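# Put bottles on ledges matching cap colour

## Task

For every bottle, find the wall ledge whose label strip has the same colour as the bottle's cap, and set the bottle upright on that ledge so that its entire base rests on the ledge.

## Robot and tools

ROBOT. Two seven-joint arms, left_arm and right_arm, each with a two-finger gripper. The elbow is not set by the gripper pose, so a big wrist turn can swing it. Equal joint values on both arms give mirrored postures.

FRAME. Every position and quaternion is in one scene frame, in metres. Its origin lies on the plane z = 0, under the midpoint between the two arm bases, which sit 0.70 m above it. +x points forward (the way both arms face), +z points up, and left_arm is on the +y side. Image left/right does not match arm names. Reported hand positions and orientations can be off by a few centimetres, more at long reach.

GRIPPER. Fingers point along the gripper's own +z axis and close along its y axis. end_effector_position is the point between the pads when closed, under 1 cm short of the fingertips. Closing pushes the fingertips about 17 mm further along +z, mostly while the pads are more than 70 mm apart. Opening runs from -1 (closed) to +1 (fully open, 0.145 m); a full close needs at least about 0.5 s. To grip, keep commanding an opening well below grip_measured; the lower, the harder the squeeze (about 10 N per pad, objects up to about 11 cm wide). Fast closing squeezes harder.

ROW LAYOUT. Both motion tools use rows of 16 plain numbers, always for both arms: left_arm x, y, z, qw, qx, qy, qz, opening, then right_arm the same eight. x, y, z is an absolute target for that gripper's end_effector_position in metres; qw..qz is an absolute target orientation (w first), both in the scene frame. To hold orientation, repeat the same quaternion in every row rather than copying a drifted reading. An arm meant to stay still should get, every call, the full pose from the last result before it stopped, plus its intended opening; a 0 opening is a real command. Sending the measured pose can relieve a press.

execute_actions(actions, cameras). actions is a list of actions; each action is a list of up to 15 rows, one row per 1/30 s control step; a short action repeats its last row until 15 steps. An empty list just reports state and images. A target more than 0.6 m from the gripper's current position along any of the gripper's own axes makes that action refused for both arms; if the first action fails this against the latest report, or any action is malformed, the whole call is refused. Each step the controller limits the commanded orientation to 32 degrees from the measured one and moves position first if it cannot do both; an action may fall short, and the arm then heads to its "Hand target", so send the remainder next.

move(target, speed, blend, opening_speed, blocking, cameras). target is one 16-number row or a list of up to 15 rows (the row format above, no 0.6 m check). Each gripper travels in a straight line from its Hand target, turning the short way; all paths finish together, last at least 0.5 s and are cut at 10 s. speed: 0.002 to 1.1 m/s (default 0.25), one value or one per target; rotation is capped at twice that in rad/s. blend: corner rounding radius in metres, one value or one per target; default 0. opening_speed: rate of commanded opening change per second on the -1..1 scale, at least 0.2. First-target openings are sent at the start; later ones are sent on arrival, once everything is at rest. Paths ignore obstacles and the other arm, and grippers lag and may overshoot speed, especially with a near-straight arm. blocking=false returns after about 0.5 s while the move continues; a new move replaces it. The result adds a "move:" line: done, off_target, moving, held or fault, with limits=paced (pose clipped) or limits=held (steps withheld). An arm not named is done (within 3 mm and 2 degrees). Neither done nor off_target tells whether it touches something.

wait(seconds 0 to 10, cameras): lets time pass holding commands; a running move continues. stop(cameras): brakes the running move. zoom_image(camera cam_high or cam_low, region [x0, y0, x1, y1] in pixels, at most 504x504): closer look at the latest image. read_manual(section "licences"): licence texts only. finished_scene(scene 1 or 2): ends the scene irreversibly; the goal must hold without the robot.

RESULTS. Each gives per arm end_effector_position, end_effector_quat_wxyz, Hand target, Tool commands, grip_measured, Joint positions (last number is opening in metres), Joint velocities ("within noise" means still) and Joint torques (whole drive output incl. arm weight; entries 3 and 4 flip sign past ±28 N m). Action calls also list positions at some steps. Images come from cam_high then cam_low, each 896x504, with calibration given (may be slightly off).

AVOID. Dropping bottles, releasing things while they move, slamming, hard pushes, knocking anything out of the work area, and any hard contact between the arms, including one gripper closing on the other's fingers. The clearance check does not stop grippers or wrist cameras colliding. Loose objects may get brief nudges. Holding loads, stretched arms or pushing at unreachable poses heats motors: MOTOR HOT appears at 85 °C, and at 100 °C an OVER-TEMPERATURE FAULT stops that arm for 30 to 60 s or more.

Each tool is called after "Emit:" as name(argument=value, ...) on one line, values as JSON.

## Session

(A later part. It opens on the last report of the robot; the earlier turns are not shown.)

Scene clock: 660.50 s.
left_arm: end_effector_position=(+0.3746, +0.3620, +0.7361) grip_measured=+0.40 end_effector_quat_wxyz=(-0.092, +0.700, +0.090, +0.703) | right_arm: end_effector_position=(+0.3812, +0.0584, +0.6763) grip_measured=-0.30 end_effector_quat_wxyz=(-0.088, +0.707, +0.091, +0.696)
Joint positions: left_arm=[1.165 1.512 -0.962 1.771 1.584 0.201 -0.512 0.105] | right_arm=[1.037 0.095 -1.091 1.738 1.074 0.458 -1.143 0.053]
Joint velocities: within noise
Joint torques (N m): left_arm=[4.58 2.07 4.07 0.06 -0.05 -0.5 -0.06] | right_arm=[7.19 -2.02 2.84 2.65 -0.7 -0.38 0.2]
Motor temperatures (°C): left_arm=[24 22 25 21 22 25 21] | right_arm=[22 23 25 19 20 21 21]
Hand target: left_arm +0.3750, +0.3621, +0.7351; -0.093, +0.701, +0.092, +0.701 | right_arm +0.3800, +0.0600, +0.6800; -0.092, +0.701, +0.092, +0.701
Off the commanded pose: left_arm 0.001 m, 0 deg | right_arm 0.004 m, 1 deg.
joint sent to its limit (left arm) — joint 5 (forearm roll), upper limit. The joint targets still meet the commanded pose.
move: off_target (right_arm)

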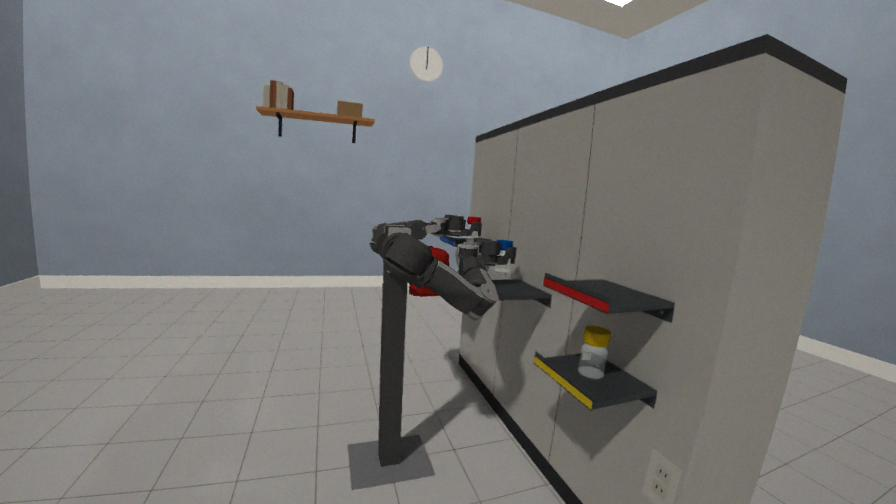

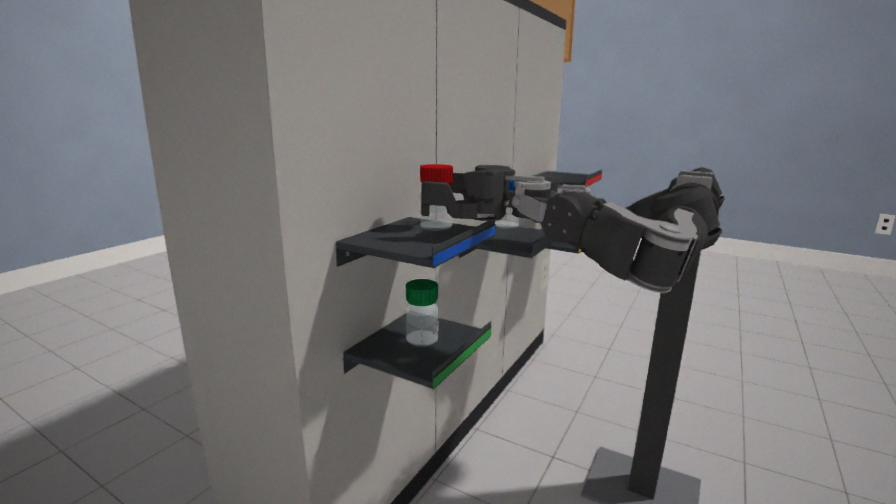

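Emit:
move(target=[[0.375,0.362,0.735,-0.0923,0.701,0.0923,0.701,0.4,0.38,0.06,0.639,-0.0923,0.701,0.0923,0.701,-0.8],[0.375,0.362,0.735,-0.0923,0.701,0.0923,0.701,-0.8,0.38,0.06,0.639,-0.0923,0.701,0.0923,0.701,0.15],[0.375,0.362,0.77,-0.0923,0.701,0.0923,0.701,-0.8,0.28,0.03,0.645,-0.0923,0.701,0.0923,0.701,0.15],[0.375,0.362,0.77,-0.0923,0.701,0.0923,0.701,-0.8,0.27,-0.15,0.65,0,0.7071,0,0.7071,0.4]], speed=[0.05,0.05,0.12,0.2], blend=[0,0,0.005,0], opening_speed=1.2)

Emit:
zoom_image(camera="cam_low", region=[380, 100, 680, 280])

Emit:
zoom_image(camera="cam_high", region=[420, 180, 680, 340])

Scene clock: 679.47 s.
left_arm: end_effector_position=(+0.3753, +0.3617, +0.7665) grip_measured=-0.24 end_effector_quat_wxyz=(-0.093, +0.705, +0.089, +0.697) | right_arm: end_effector_position=(+0.2707, -0.1508, +0.6508) grip_measured=+0.40 end_effector_quat_wxyz=(+0.016, +0.589, -0.013, +0.808)
Joint positions: left_arm=[1.178 1.45 -0.794 1.729 1.584 0.403 -0.521 0.058] | right_arm=[0.506 1.1 -1.172 2.441 0.548 -0.122 -1.323 0.105]
Joint velocities: within noise
Joint torques (N m): left_arm=[6.58 2.15 4.23 0.14 -0.05 -0.75 -0.07] | right_arm=[2.33 3.18 1.83 2.67 -0.4 -0.18 0.15]
Motor temperatures (°C): left_arm=[24 22 26 21 22 25 21] | right_arm=[23 23 24 20 20 21 21]
Hand target: left_arm +0.3750, +0.3620, +0.7701; -0.092, +0.701, +0.092, +0.701 | right_arm +0.2706, -0.1500, +0.6496; +0.013, +0.591, -0.012, +0.806
Off the commanded pose: left_arm 0.004 m, 1 deg | right_arm 0.001 m, 18 deg.
joint sent to its limit (left arm) — joint 5 (forearm roll), upper limit. The joint targets still meet the commanded pose.
joint sent to its limit (right arm) — joint 4 (elbow), upper limit, where the elbow is as bent as it goes. The joint targets are off in orientation, not in position.
move: off_target (left_arm, right_arm); target 4's new opening was sent with right_arm's hand 0.001 m and 18 deg from that target

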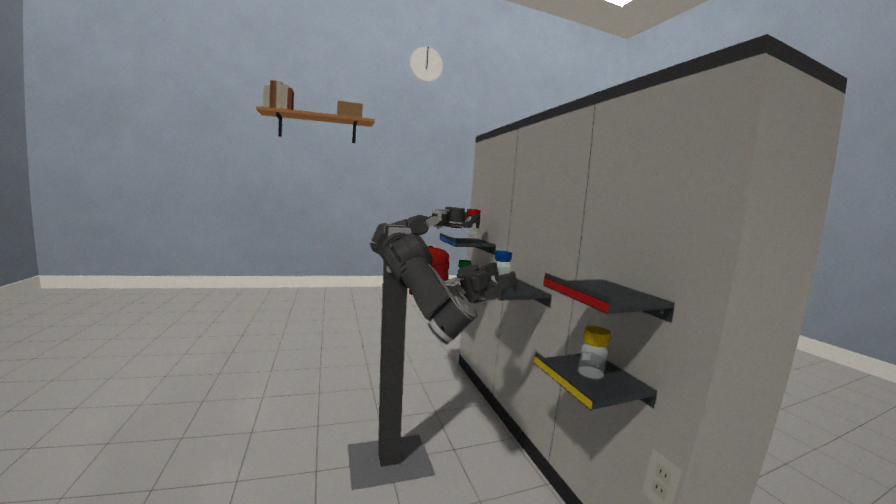

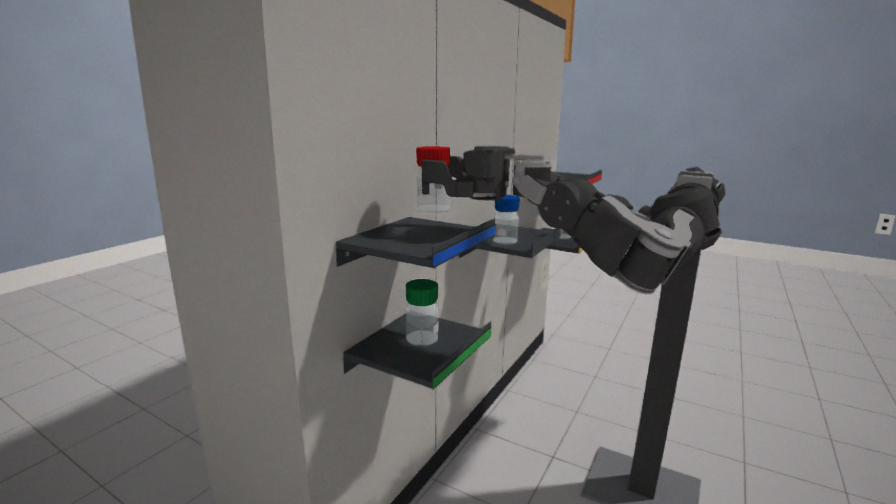

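Scaled by 1.680 from the camera's 896x504 image, which has a finer 1280x720 frame.

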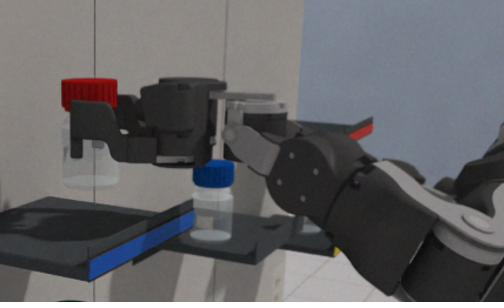

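Scaled by 1.938 from the camera's 896x504 image, which has a finer 1280x720 frame.

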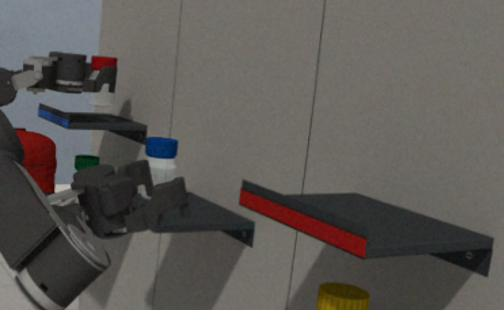

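Emit:
move(target=[[0.29,0.34,0.765,-0.0923,0.701,0.0923,0.701,-0.8,0.27,-0.25,0.62,0.0923,0.701,-0.0923,0.701,0.4],[0.29,0.10,0.73,0,0.7071,0,0.7071,-0.8,0.27,-0.31,0.60,0.0923,0.701,-0.0923,0.701,0.4],[0.30,-0.055,0.70,0.123,0.696,-0.123,0.696,-0.8,0.27,-0.31,0.60,0.0923,0.701,-0.0923,0.701,0.4],[0.382,-0.058,0.69,0.123,0.696,-0.123,0.696,-0.8,0.27,-0.31,0.60,0.0923,0.701,-0.0923,0.701,0.4],[0.382,-0.058,0.66,0.123,0.696,-0.123,0.696,-0.8,0.27,-0.31,0.60,0.0923,0.701,-0.0923,0.701,0.4]], speed=[0.15,0.2,0.15,0.12,0.06], blend=[0.005,0.02,0.01,0.003,0])

Emit:
zoom_image(camera="cam_low", region=[380, 100, 680, 280])

Emit:
zoom_image(camera="cam_high", region=[420, 180, 680, 340])

Scene clock: 704.87 s.
left_arm: end_effector_position=(+0.3818, -0.0578, +0.6586) grip_measured=-0.24 end_effector_quat_wxyz=(+0.122, +0.700, -0.123, +0.693) | right_arm: end_effector_position=(+0.2703, -0.3097, +0.6005) grip_measured=+0.40 end_effector_quat_wxyz=(+0.093, +0.700, -0.093, +0.701)
Joint positions: left_arm=[1.015 0.187 -1.136 1.755 1.064 0.372 -1.002 0.058] | right_arm=[0.432 1.78 -1.191 2.256 1.199 -0.692 -0.922 0.105]
Joint velocities: within noise
Joint torques (N m): left_arm=[8.93 -0.91 2.37 2.52 -0.53 -0.63 0.23] | right_arm=[1.54 6.05 2.24 0.98 -0.22 -0.4 0.18]
Motor temperatures (°C): left_arm=[25 22 27 21 22 25 21] | right_arm=[22 24 24 20 20 20 21]
Hand target: left_arm +0.3819, -0.0581, +0.6600; +0.123, +0.696, -0.123, +0.696 | right_arm +0.2700, -0.3100, +0.5999; +0.092, +0.701, -0.092, +0.701
Off the commanded pose: left_arm 0.001 m, 1 deg | right_arm 0.001 m, 0 deg.
move: done

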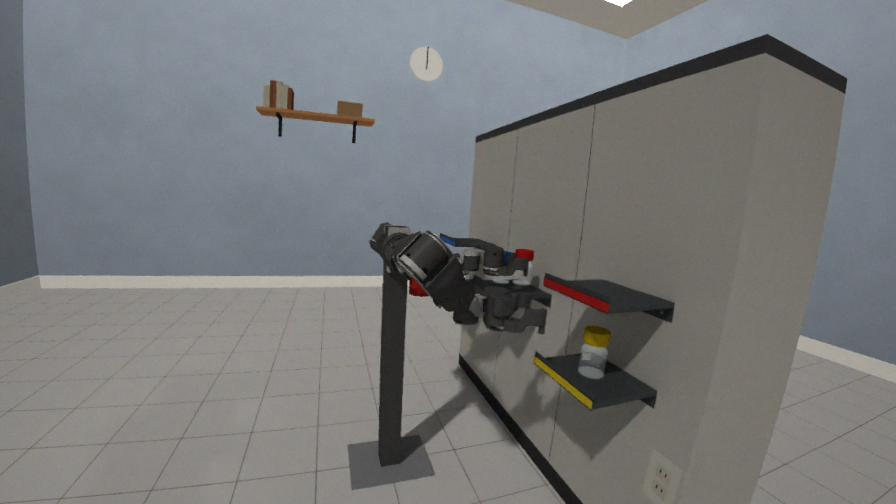

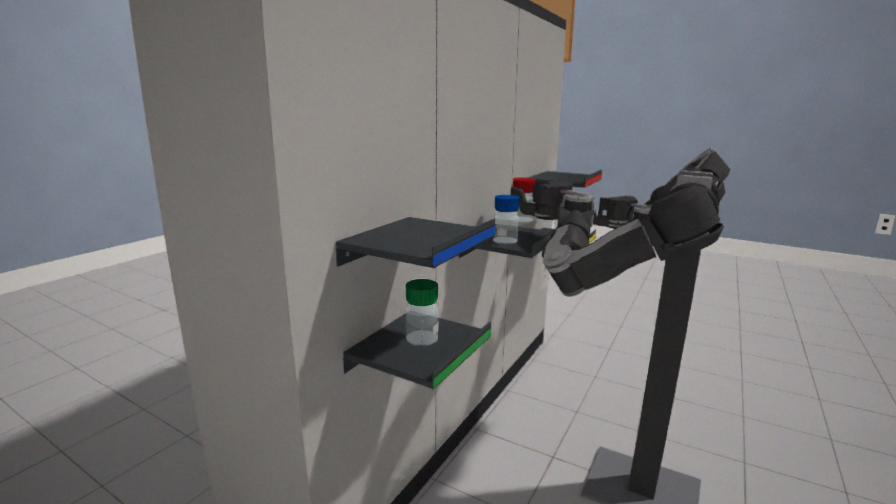

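Scaled by 1.680 from the camera's 896x504 image, which has a finer 1280x720 frame.

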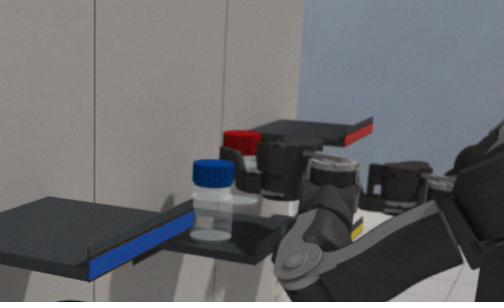

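Scaled by 1.938 from the camera's 896x504 image, which has a finer 1280x720 frame.

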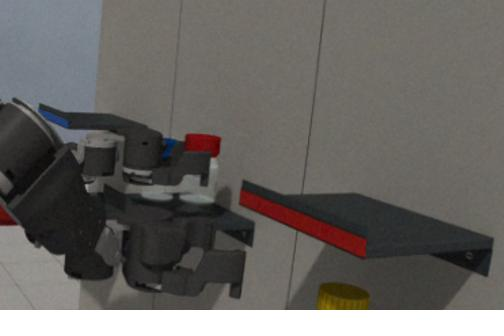

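Emit:
move(target=[[0.382,-0.058,0.638,0.123,0.696,-0.123,0.696,-0.8,0.27,-0.31,0.60,0.0923,0.701,-0.0923,0.701,0.4],[0.382,-0.058,0.638,0.123,0.696,-0.123,0.696,0.15,0.27,-0.31,0.60,0.0923,0.701,-0.0923,0.701,0.4],[0.275,-0.02,0.645,0.123,0.696,-0.123,0.696,0.15,0.27,-0.31,0.60,0.0923,0.701,-0.0923,0.701,0.4],[0.28,0.06,0.645,0,0.7071,0,0.7071,0.25,0.27,-0.31,0.60,0.0923,0.701,-0.0923,0.701,0.4]], speed=[0.04,0.05,0.12,0.15], opening_speed=1.2)

Emit:
zoom_image(camera="cam_low", region=[380, 100, 680, 280])

Emit:
zoom_image(camera="cam_high", region=[420, 200, 580, 320])

Scene clock: 722.30 s.
left_arm: end_effector_position=(+0.2804, +0.0592, +0.6447) grip_measured=+0.25 end_effector_quat_wxyz=(+0.001, +0.707, -0.002, +0.707) | right_arm: end_effector_position=(+0.2703, -0.3097, +0.6005) grip_measured=+0.40 end_effector_quat_wxyz=(+0.093, +0.700, -0.093, +0.701)
Joint positions: left_arm=[0.64 0.439 -1.126 2.397 0.913 0.524 -1.577 0.094] | right_arm=[0.432 1.78 -1.191 2.256 1.199 -0.692 -0.922 0.105]
Joint velocities: within noise
Joint torques (N m): left_arm=[4.6 -0.36 1.83 3.54 -0.4 0.01 -0.02] | right_arm=[1.52 6.13 2.17 0.98 -0.22 -0.41 0.16]
Motor temperatures (°C): left_arm=[27 22 26 21 22 25 21] | right_arm=[21 24 23 19 20 21 21]
Hand target: left_arm +0.2800, +0.0599, +0.6450; +0.000, +0.707, +0.000, +0.707 | right_arm +0.2700, -0.3100, +0.5999; +0.092, +0.701, -0.092, +0.701
Off the commanded pose: left_arm 0.001 m, 0 deg | right_arm 0.001 m, 0 deg.
joint sent to its limit (left arm) — joint 7 (wrist yaw), lower limit. The joint targets still meet the commanded pose.
move: done

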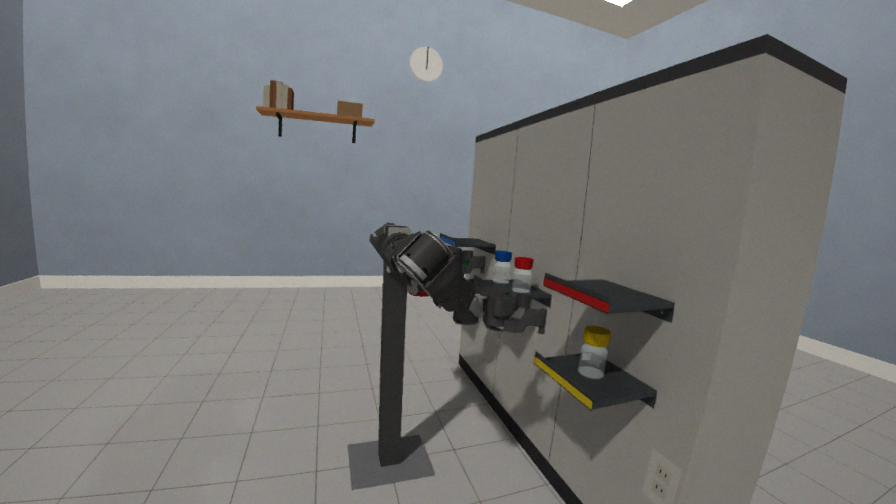

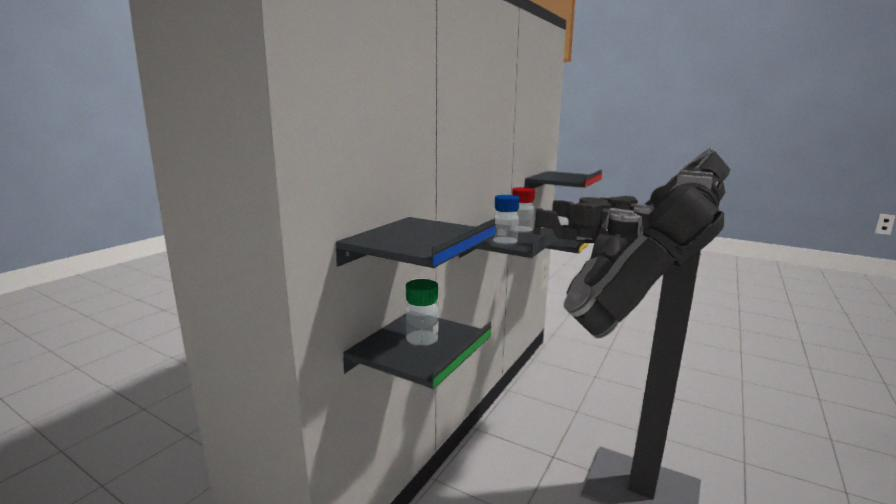

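Scaled by 1.680 from the camera's 896x504 image, which has a finer 1280x720 frame.

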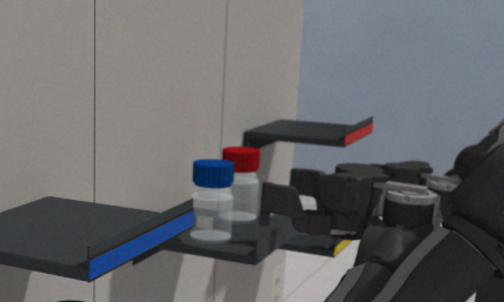

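Scaled by 3.150 from the camera's 896x504 image, which has a finer 1280x720 frame.

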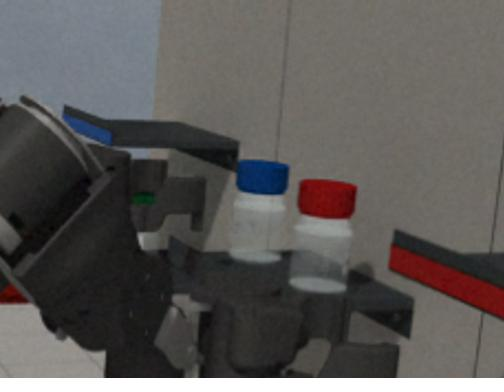

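Emit:
move(target=[[0.374,0.06,0.641,0,0.7071,0,0.7071,0.25,0.27,-0.31,0.60,0.0923,0.701,-0.0923,0.701,0.4],[0.374,0.06,0.641,0,0.7071,0,0.7071,-0.8,0.27,-0.31,0.60,0.0923,0.701,-0.0923,0.701,0.4],[0.374,0.06,0.68,0,0.7071,0,0.7071,-0.8,0.27,-0.31,0.60,0.0923,0.701,-0.0923,0.701,0.4],[0.285,0.08,0.69,0,0.7071,0,0.7071,-0.8,0.27,-0.31,0.60,0.0923,0.701,-0.0923,0.701,0.4],[0.28,0.30,0.77,-0.0923,0.701,0.0923,0.701,-0.8,0.28,-0.062,0.64,0,0.7071,0,0.7071,0.3]], speed=[0.12,0.1,0.08,0.12,0.2], blend=[0,0,0.005,0.02,0], opening_speed=1.5)

Emit:
zoom_image(camera="cam_low", region=[380, 100, 680, 280])

Emit:
zoom_image(camera="cam_high", region=[420, 200, 580, 320])

Scene clock: 740.00 s.
left_arm: end_effector_position=(+0.2802, +0.3010, +0.7695) grip_measured=-0.24 end_effector_quat_wxyz=(-0.101, +0.674, +0.081, +0.727) | right_arm: end_effector_position=(+0.2796, -0.0606, +0.6398) grip_measured=+0.30 end_effector_quat_wxyz=(-0.004, +0.707, +0.002, +0.707)
Joint positions: left_arm=[0.063 1.112 0.64 2.326 1.584 0.782 -0.848 0.058] | right_arm=[0.633 0.467 -1.146 2.398 0.896 0.489 -1.562 0.098]
Joint velocities: within noise
Joint torques (N m): left_arm=[3.18 5.66 2.18 0.23 -0.11 -0.43 0.22] | right_arm=[3.31 -0.36 2.91 2.25 -0.53 0.15 -0.19]
Motor temperatures (°C): left_arm=[26 22 26 21 22 25 21] | right_arm=[21 24 23 19 20 21 21]
Hand target: left_arm +0.2801, +0.3002, +0.7698; -0.099, +0.675, +0.078, +0.727 | right_arm +0.2800, -0.0620, +0.6400; +0.000, +0.707, +0.000, +0.707
Off the commanded pose: left_arm 0.001 m, 5 deg | right_arm 0.001 m, 1 deg.
joint sent to its limit (left arm) — joint 5 (forearm roll), upper limit; joint 6 (wrist pitch), upper limit. The joint targets are off in orientation, not in position.
joint sent to its limit (right arm) — joint 7 (wrist yaw), lower limit. The joint targets still meet the commanded pose.
move: off_target (left_arm)

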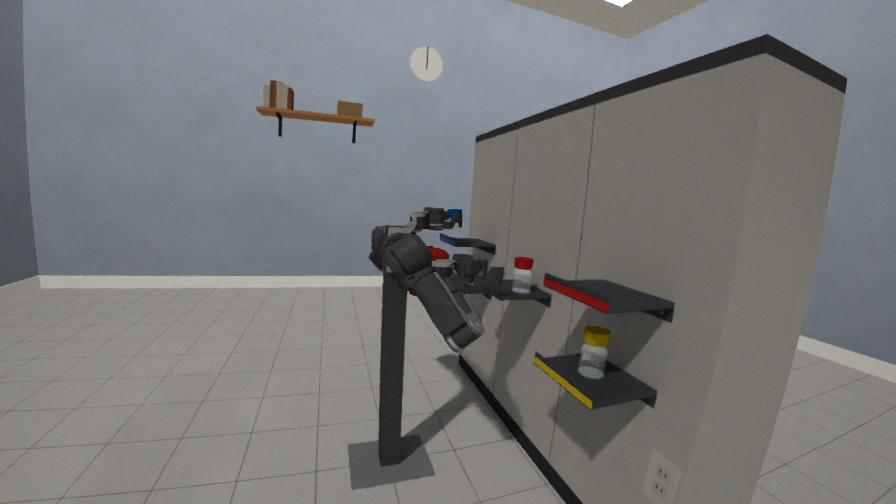

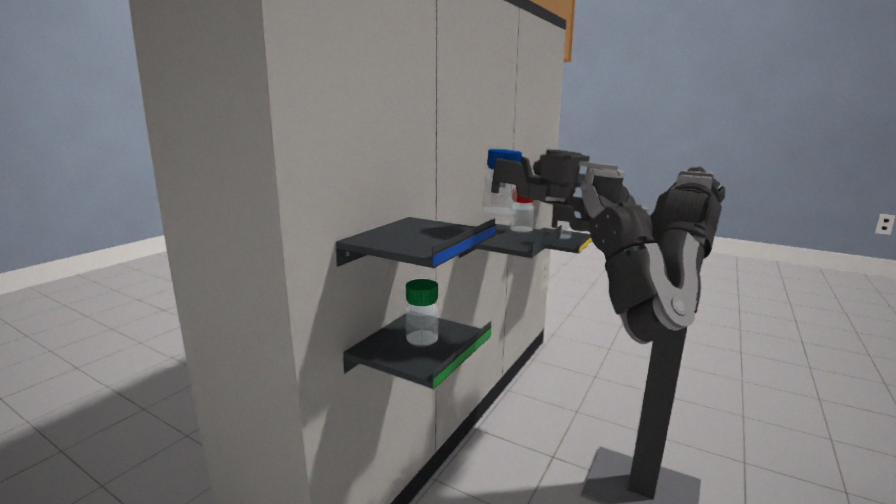

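Scaled by 1.680 from the camera's 896x504 image, which has a finer 1280x720 frame.

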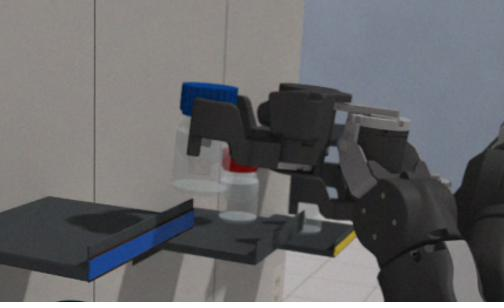

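Scaled by 3.150 from the camera's 896x504 image, which has a finer 1280x720 frame.

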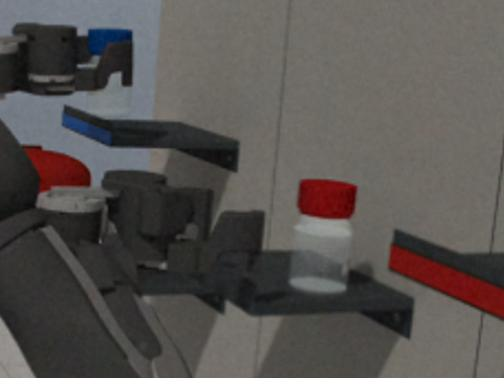

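Emit:
move(target=[[0.28,0.39,0.775,-0.0923,0.701,0.0923,0.701,-0.8,0.389,-0.062,0.64,0,0.7071,0,0.7071,0.3],[0.28,0.39,0.775,-0.0923,0.701,0.0923,0.701,-0.8,0.389,-0.062,0.64,0,0.7071,0,0.7071,-0.8],[0.37,0.40,0.775,-0.0923,0.701,0.0923,0.701,-0.8,0.389,-0.062,0.68,0,0.7071,0,0.7071,-0.8],[0.37,0.40,0.755,-0.0923,0.701,0.0923,0.701,-0.8,0.29,-0.08,0.69,0,0.7071,0,0.7071,-0.8]], speed=[0.12,0.1,0.1,0.12], opening_speed=1.5)

Emit:
zoom_image(camera="cam_low", region=[380, 100, 680, 280])

Emit:
zoom_image(camera="cam_high", region=[420, 200, 580, 320])

Scene clock: 758.27 s.
left_arm: end_effector_position=(+0.3710, +0.3989, +0.7519) grip_measured=-0.24 end_effector_quat_wxyz=(-0.093, +0.706, +0.086, +0.697) | right_arm: end_effector_position=(+0.2914, -0.0793, +0.6892) grip_measured=-0.30 end_effector_quat_wxyz=(+0.003, +0.702, -0.009, +0.712)
Joint positions: left_arm=[-1.218 1.594 1.478 1.621 1.584 0.273 -0.328 0.058] | right_arm=[0.66 0.347 -0.819 2.44 1.094 0.783 -1.565 0.053]
Joint velocities: within noise
Joint torques (N m): left_arm=[4.97 2.36 4.63 0.47 0.04 -0.9 -0.07] | right_arm=[3.94 -0.67 1.17 1.81 -0.63 0.16 -0.05]
Motor temperatures (°C): left_arm=[24 23 26 21 22 25 21] | right_arm=[22 24 24 19 21 20 21]
Hand target: left_arm +0.3700, +0.4000, +0.7550; -0.094, +0.701, +0.090, +0.702 | right_arm +0.2911, -0.0796, +0.6898; +0.006, +0.700, -0.009, +0.714
Off the commanded pose: left_arm 0.003 m, 1 deg | right_arm 0.002 m, 1 deg.
joint sent to its limit (left arm) — joint 5 (forearm roll), upper limit. The joint targets still meet the commanded pose.
joint sent to its limit (right arm) — joint 4 (elbow), upper limit, where the elbow is as bent as it goes; joint 6 (wrist pitch), upper limit; joint 7 (wrist yaw), lower limit. The joint targets still meet the commanded pose.
move: done

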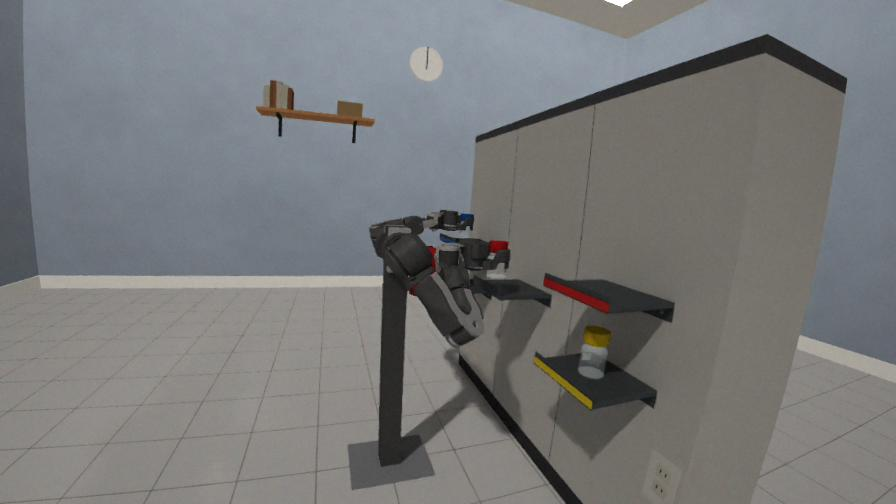

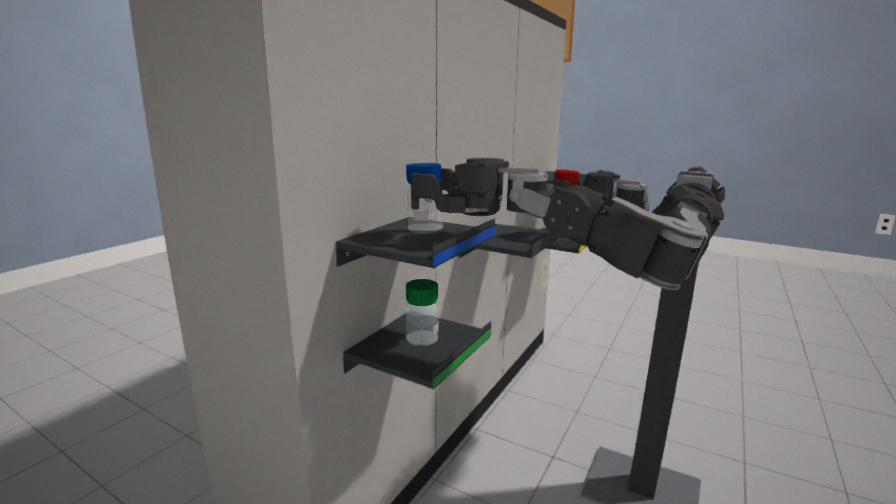

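Scaled by 1.680 from the camera's 896x504 image, which has a finer 1280x720 frame.

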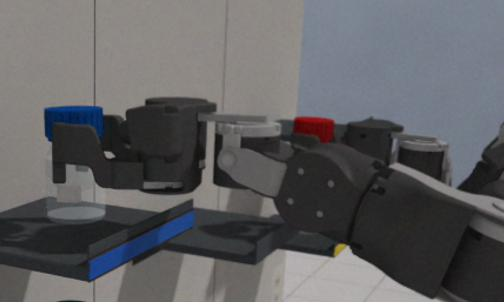

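Scaled by 3.150 from the camera's 896x504 image, which has a finer 1280x720 frame.

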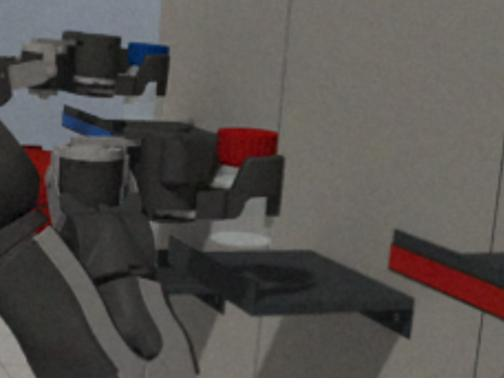

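Emit:
move(target=[[0.37,0.40,0.735,-0.0923,0.701,0.0923,0.701,-0.8,0.29,-0.15,0.74,0,0.7071,0,0.7071,-0.8],[0.37,0.40,0.735,-0.0923,0.701,0.0923,0.701,0.2,0.285,-0.20,0.76,0.0923,0.701,-0.0923,0.701,-0.8],[0.27,0.37,0.745,-0.0923,0.701,0.0923,0.701,0.2,0.28,-0.38,0.775,0.0923,0.701,-0.0923,0.701,-0.8],[0.27,0.37,0.745,-0.0923,0.701,0.0923,0.701,0.2,0.37,-0.405,0.775,0.0923,0.701,-0.0923,0.701,-0.8],[0.27,0.37,0.745,-0.0923,0.701,0.0923,0.701,0.2,0.37,-0.405,0.755,0.0923,0.701,-0.0923,0.701,-0.8]], speed=[0.1,0.1,0.15,0.12,0.06], opening_speed=1.2)

Emit:
zoom_image(camera="cam_low", region=[380, 100, 680, 280])

Emit:
zoom_image(camera="cam_high", region=[420, 180, 680, 340])

Scene clock: 780.07 s.
left_arm: end_effector_position=(+0.2697, +0.3697, +0.7465) grip_measured=+0.20 end_effector_quat_wxyz=(-0.092, +0.699, +0.091, +0.703) | right_arm: end_effector_position=(+0.3705, -0.4045, +0.7499) grip_measured=-0.30 end_effector_quat_wxyz=(+0.099, +0.706, -0.077, +0.698)
Joint positions: left_arm=[-1.007 1.134 1.471 2.122 1.584 0.469 -0.389 0.09] | right_arm=[-0.953 1.587 1.199 1.599 1.559 0.262 -0.287 0.053]
Joint velocities: within noise
Joint torques (N m): left_arm=[1.99 3.73 1.91 0.28 0.02 -0.53 -0.01] | right_arm=[3.94 4.84 6.27 0.46 -0.03 -0.7 -0.19]
Motor temperatures (°C): left_arm=[24 22 27 21 22 25 21] | right_arm=[22 24 23 19 21 20 21]
Hand target: left_arm +0.2700, +0.3699, +0.7450; -0.092, +0.701, +0.092, +0.701 | right_arm +0.3698, -0.4051, +0.7549; +0.099, +0.699, -0.080, +0.704
Off the commanded pose: left_arm 0.002 m, 0 deg | right_arm 0.005 m, 2 deg.
joint sent to its limit (left arm) — joint 5 (forearm roll), upper limit. The joint targets still meet the commanded pose.
joint sent to its limit (right arm) — joint 5 (forearm roll), upper limit. The joint targets still meet the commanded pose.
move: off_target (right_arm); target 2's new opening was sent with left_arm's hand 0.007 m and 1 deg from that target

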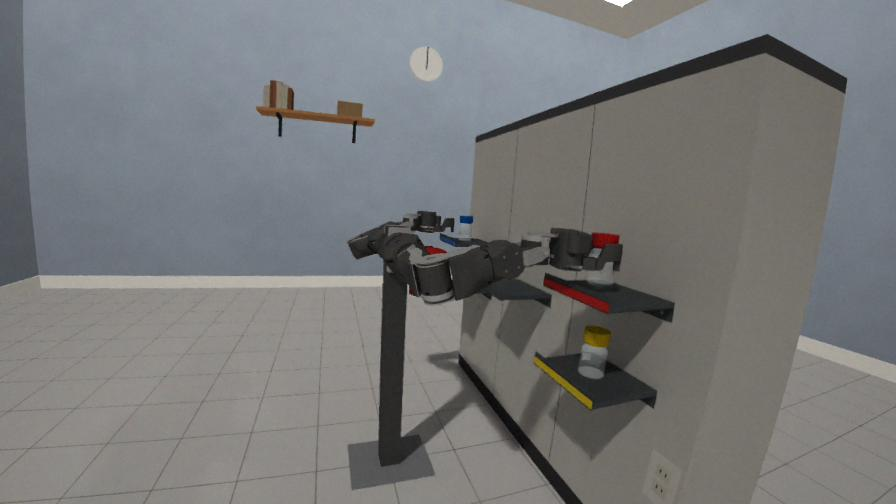

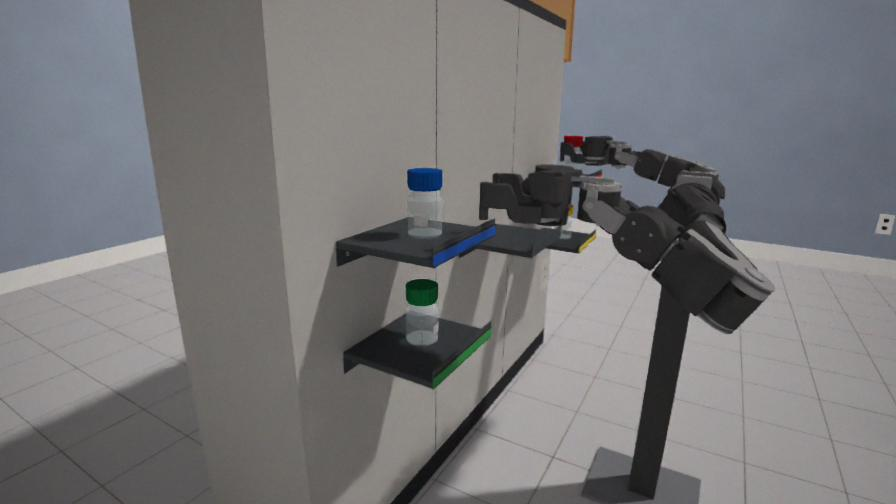

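Scaled by 1.680 from the camera's 896x504 image, which has a finer 1280x720 frame.

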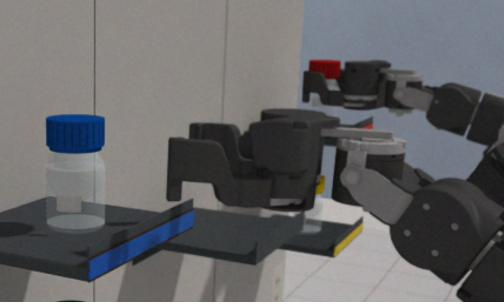

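Scaled by 1.938 from the camera's 896x504 image, which has a finer 1280x720 frame.

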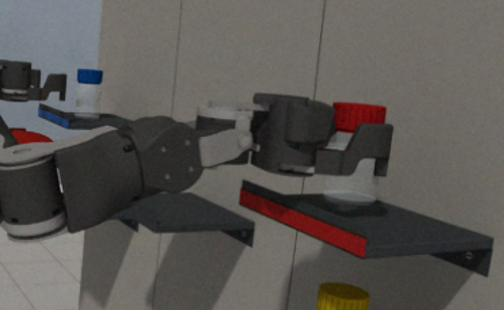

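Emit:
move(target=[[0.27,0.37,0.745,-0.0923,0.701,0.0923,0.701,0.2,0.37,-0.405,0.734,0.0923,0.701,-0.0923,0.701,-0.8],[0.27,0.37,0.745,-0.0923,0.701,0.0923,0.701,0.2,0.37,-0.405,0.735,0.0923,0.701,-0.0923,0.701,0.2],[0.27,0.37,0.745,-0.0923,0.701,0.0923,0.701,0.2,0.26,-0.37,0.745,0.0923,0.701,-0.0923,0.701,0.2]], speed=[0.05,0.05,0.15], opening_speed=1.2)

Emit:
zoom_image(camera="cam_low", region=[380, 100, 680, 280])

Emit:
zoom_image(camera="cam_high", region=[420, 180, 680, 400])

Scene clock: 794.70 s.
left_arm: end_effector_position=(+0.2697, +0.3697, +0.7465) grip_measured=+0.20 end_effector_quat_wxyz=(-0.092, +0.699, +0.091, +0.703) | right_arm: end_effector_position=(+0.2595, -0.3705, +0.7464) grip_measured=+0.20 end_effector_quat_wxyz=(+0.093, +0.699, -0.092, +0.703)
Joint positions: left_arm=[-1.007 1.134 1.471 2.122 1.584 0.469 -0.389 0.09] | right_arm=[-0.899 1.08 1.432 2.148 1.558 0.546 -0.369 0.09]
Joint velocities: within noise
Joint torques (N m): left_arm=[2.02 3.73 1.89 0.28 0.02 -0.53 -0.01] | right_arm=[1.04 4.6 2.52 0.55 -0.01 -0.33 -0.08]
Motor temperatures (°C): left_arm=[24 23 26 21 22 25 21] | right_arm=[22 24 25 19 20 21 21]
Hand target: left_arm +0.2700, +0.3699, +0.7450; -0.092, +0.701, +0.092, +0.701 | right_arm +0.2600, -0.3701, +0.7450; +0.092, +0.701, -0.092, +0.701
Off the commanded pose: left_arm 0.002 m, 0 deg | right_arm 0.002 m, 0 deg.
joint sent to its limit (left arm) — joint 5 (forearm roll), upper limit. The joint targets still meet the commanded pose.
joint sent to its limit (right arm) — joint 5 (forearm roll), upper limit. The joint targets still meet the commanded pose.
move: done

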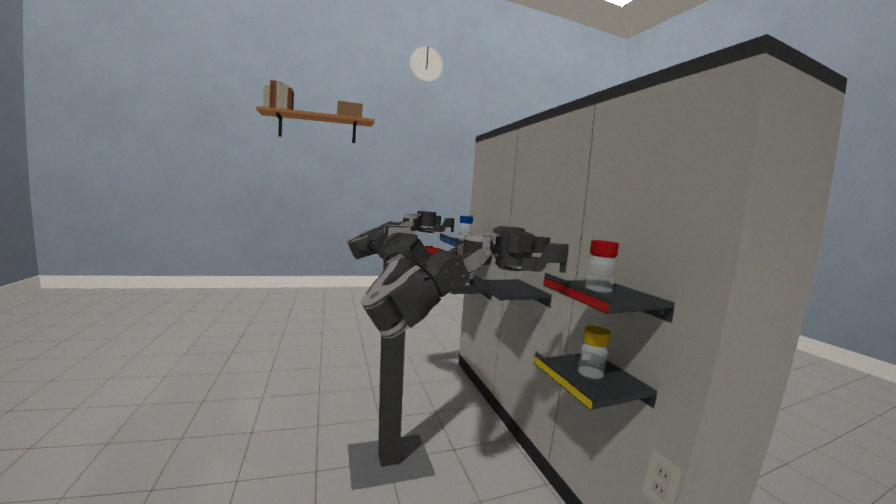

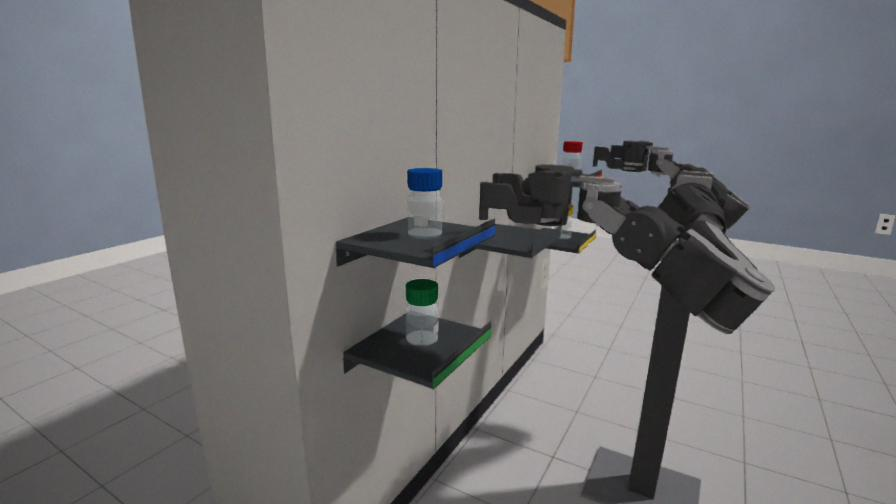

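Scaled by 1.680 from the camera's 896x504 image, which has a finer 1280x720 frame.

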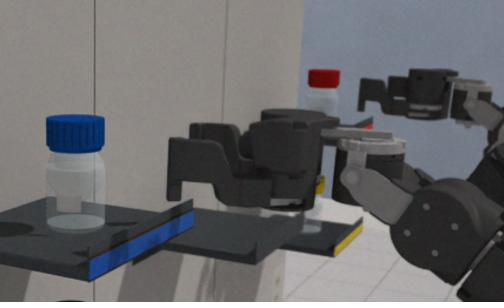

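Scaled by 1.938 from the camera's 896x504 image, which has a finer 1280x720 frame.

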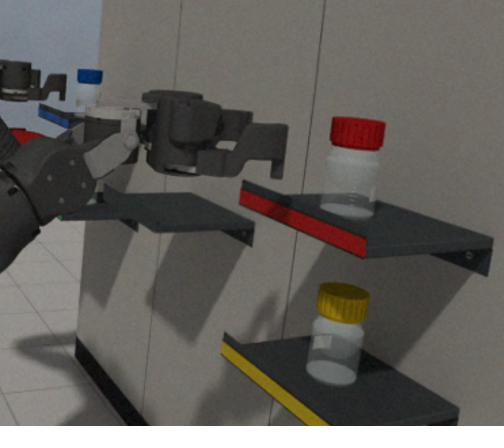

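Emit:
finished_scene(scene=1)

The scene is finished: the task was done.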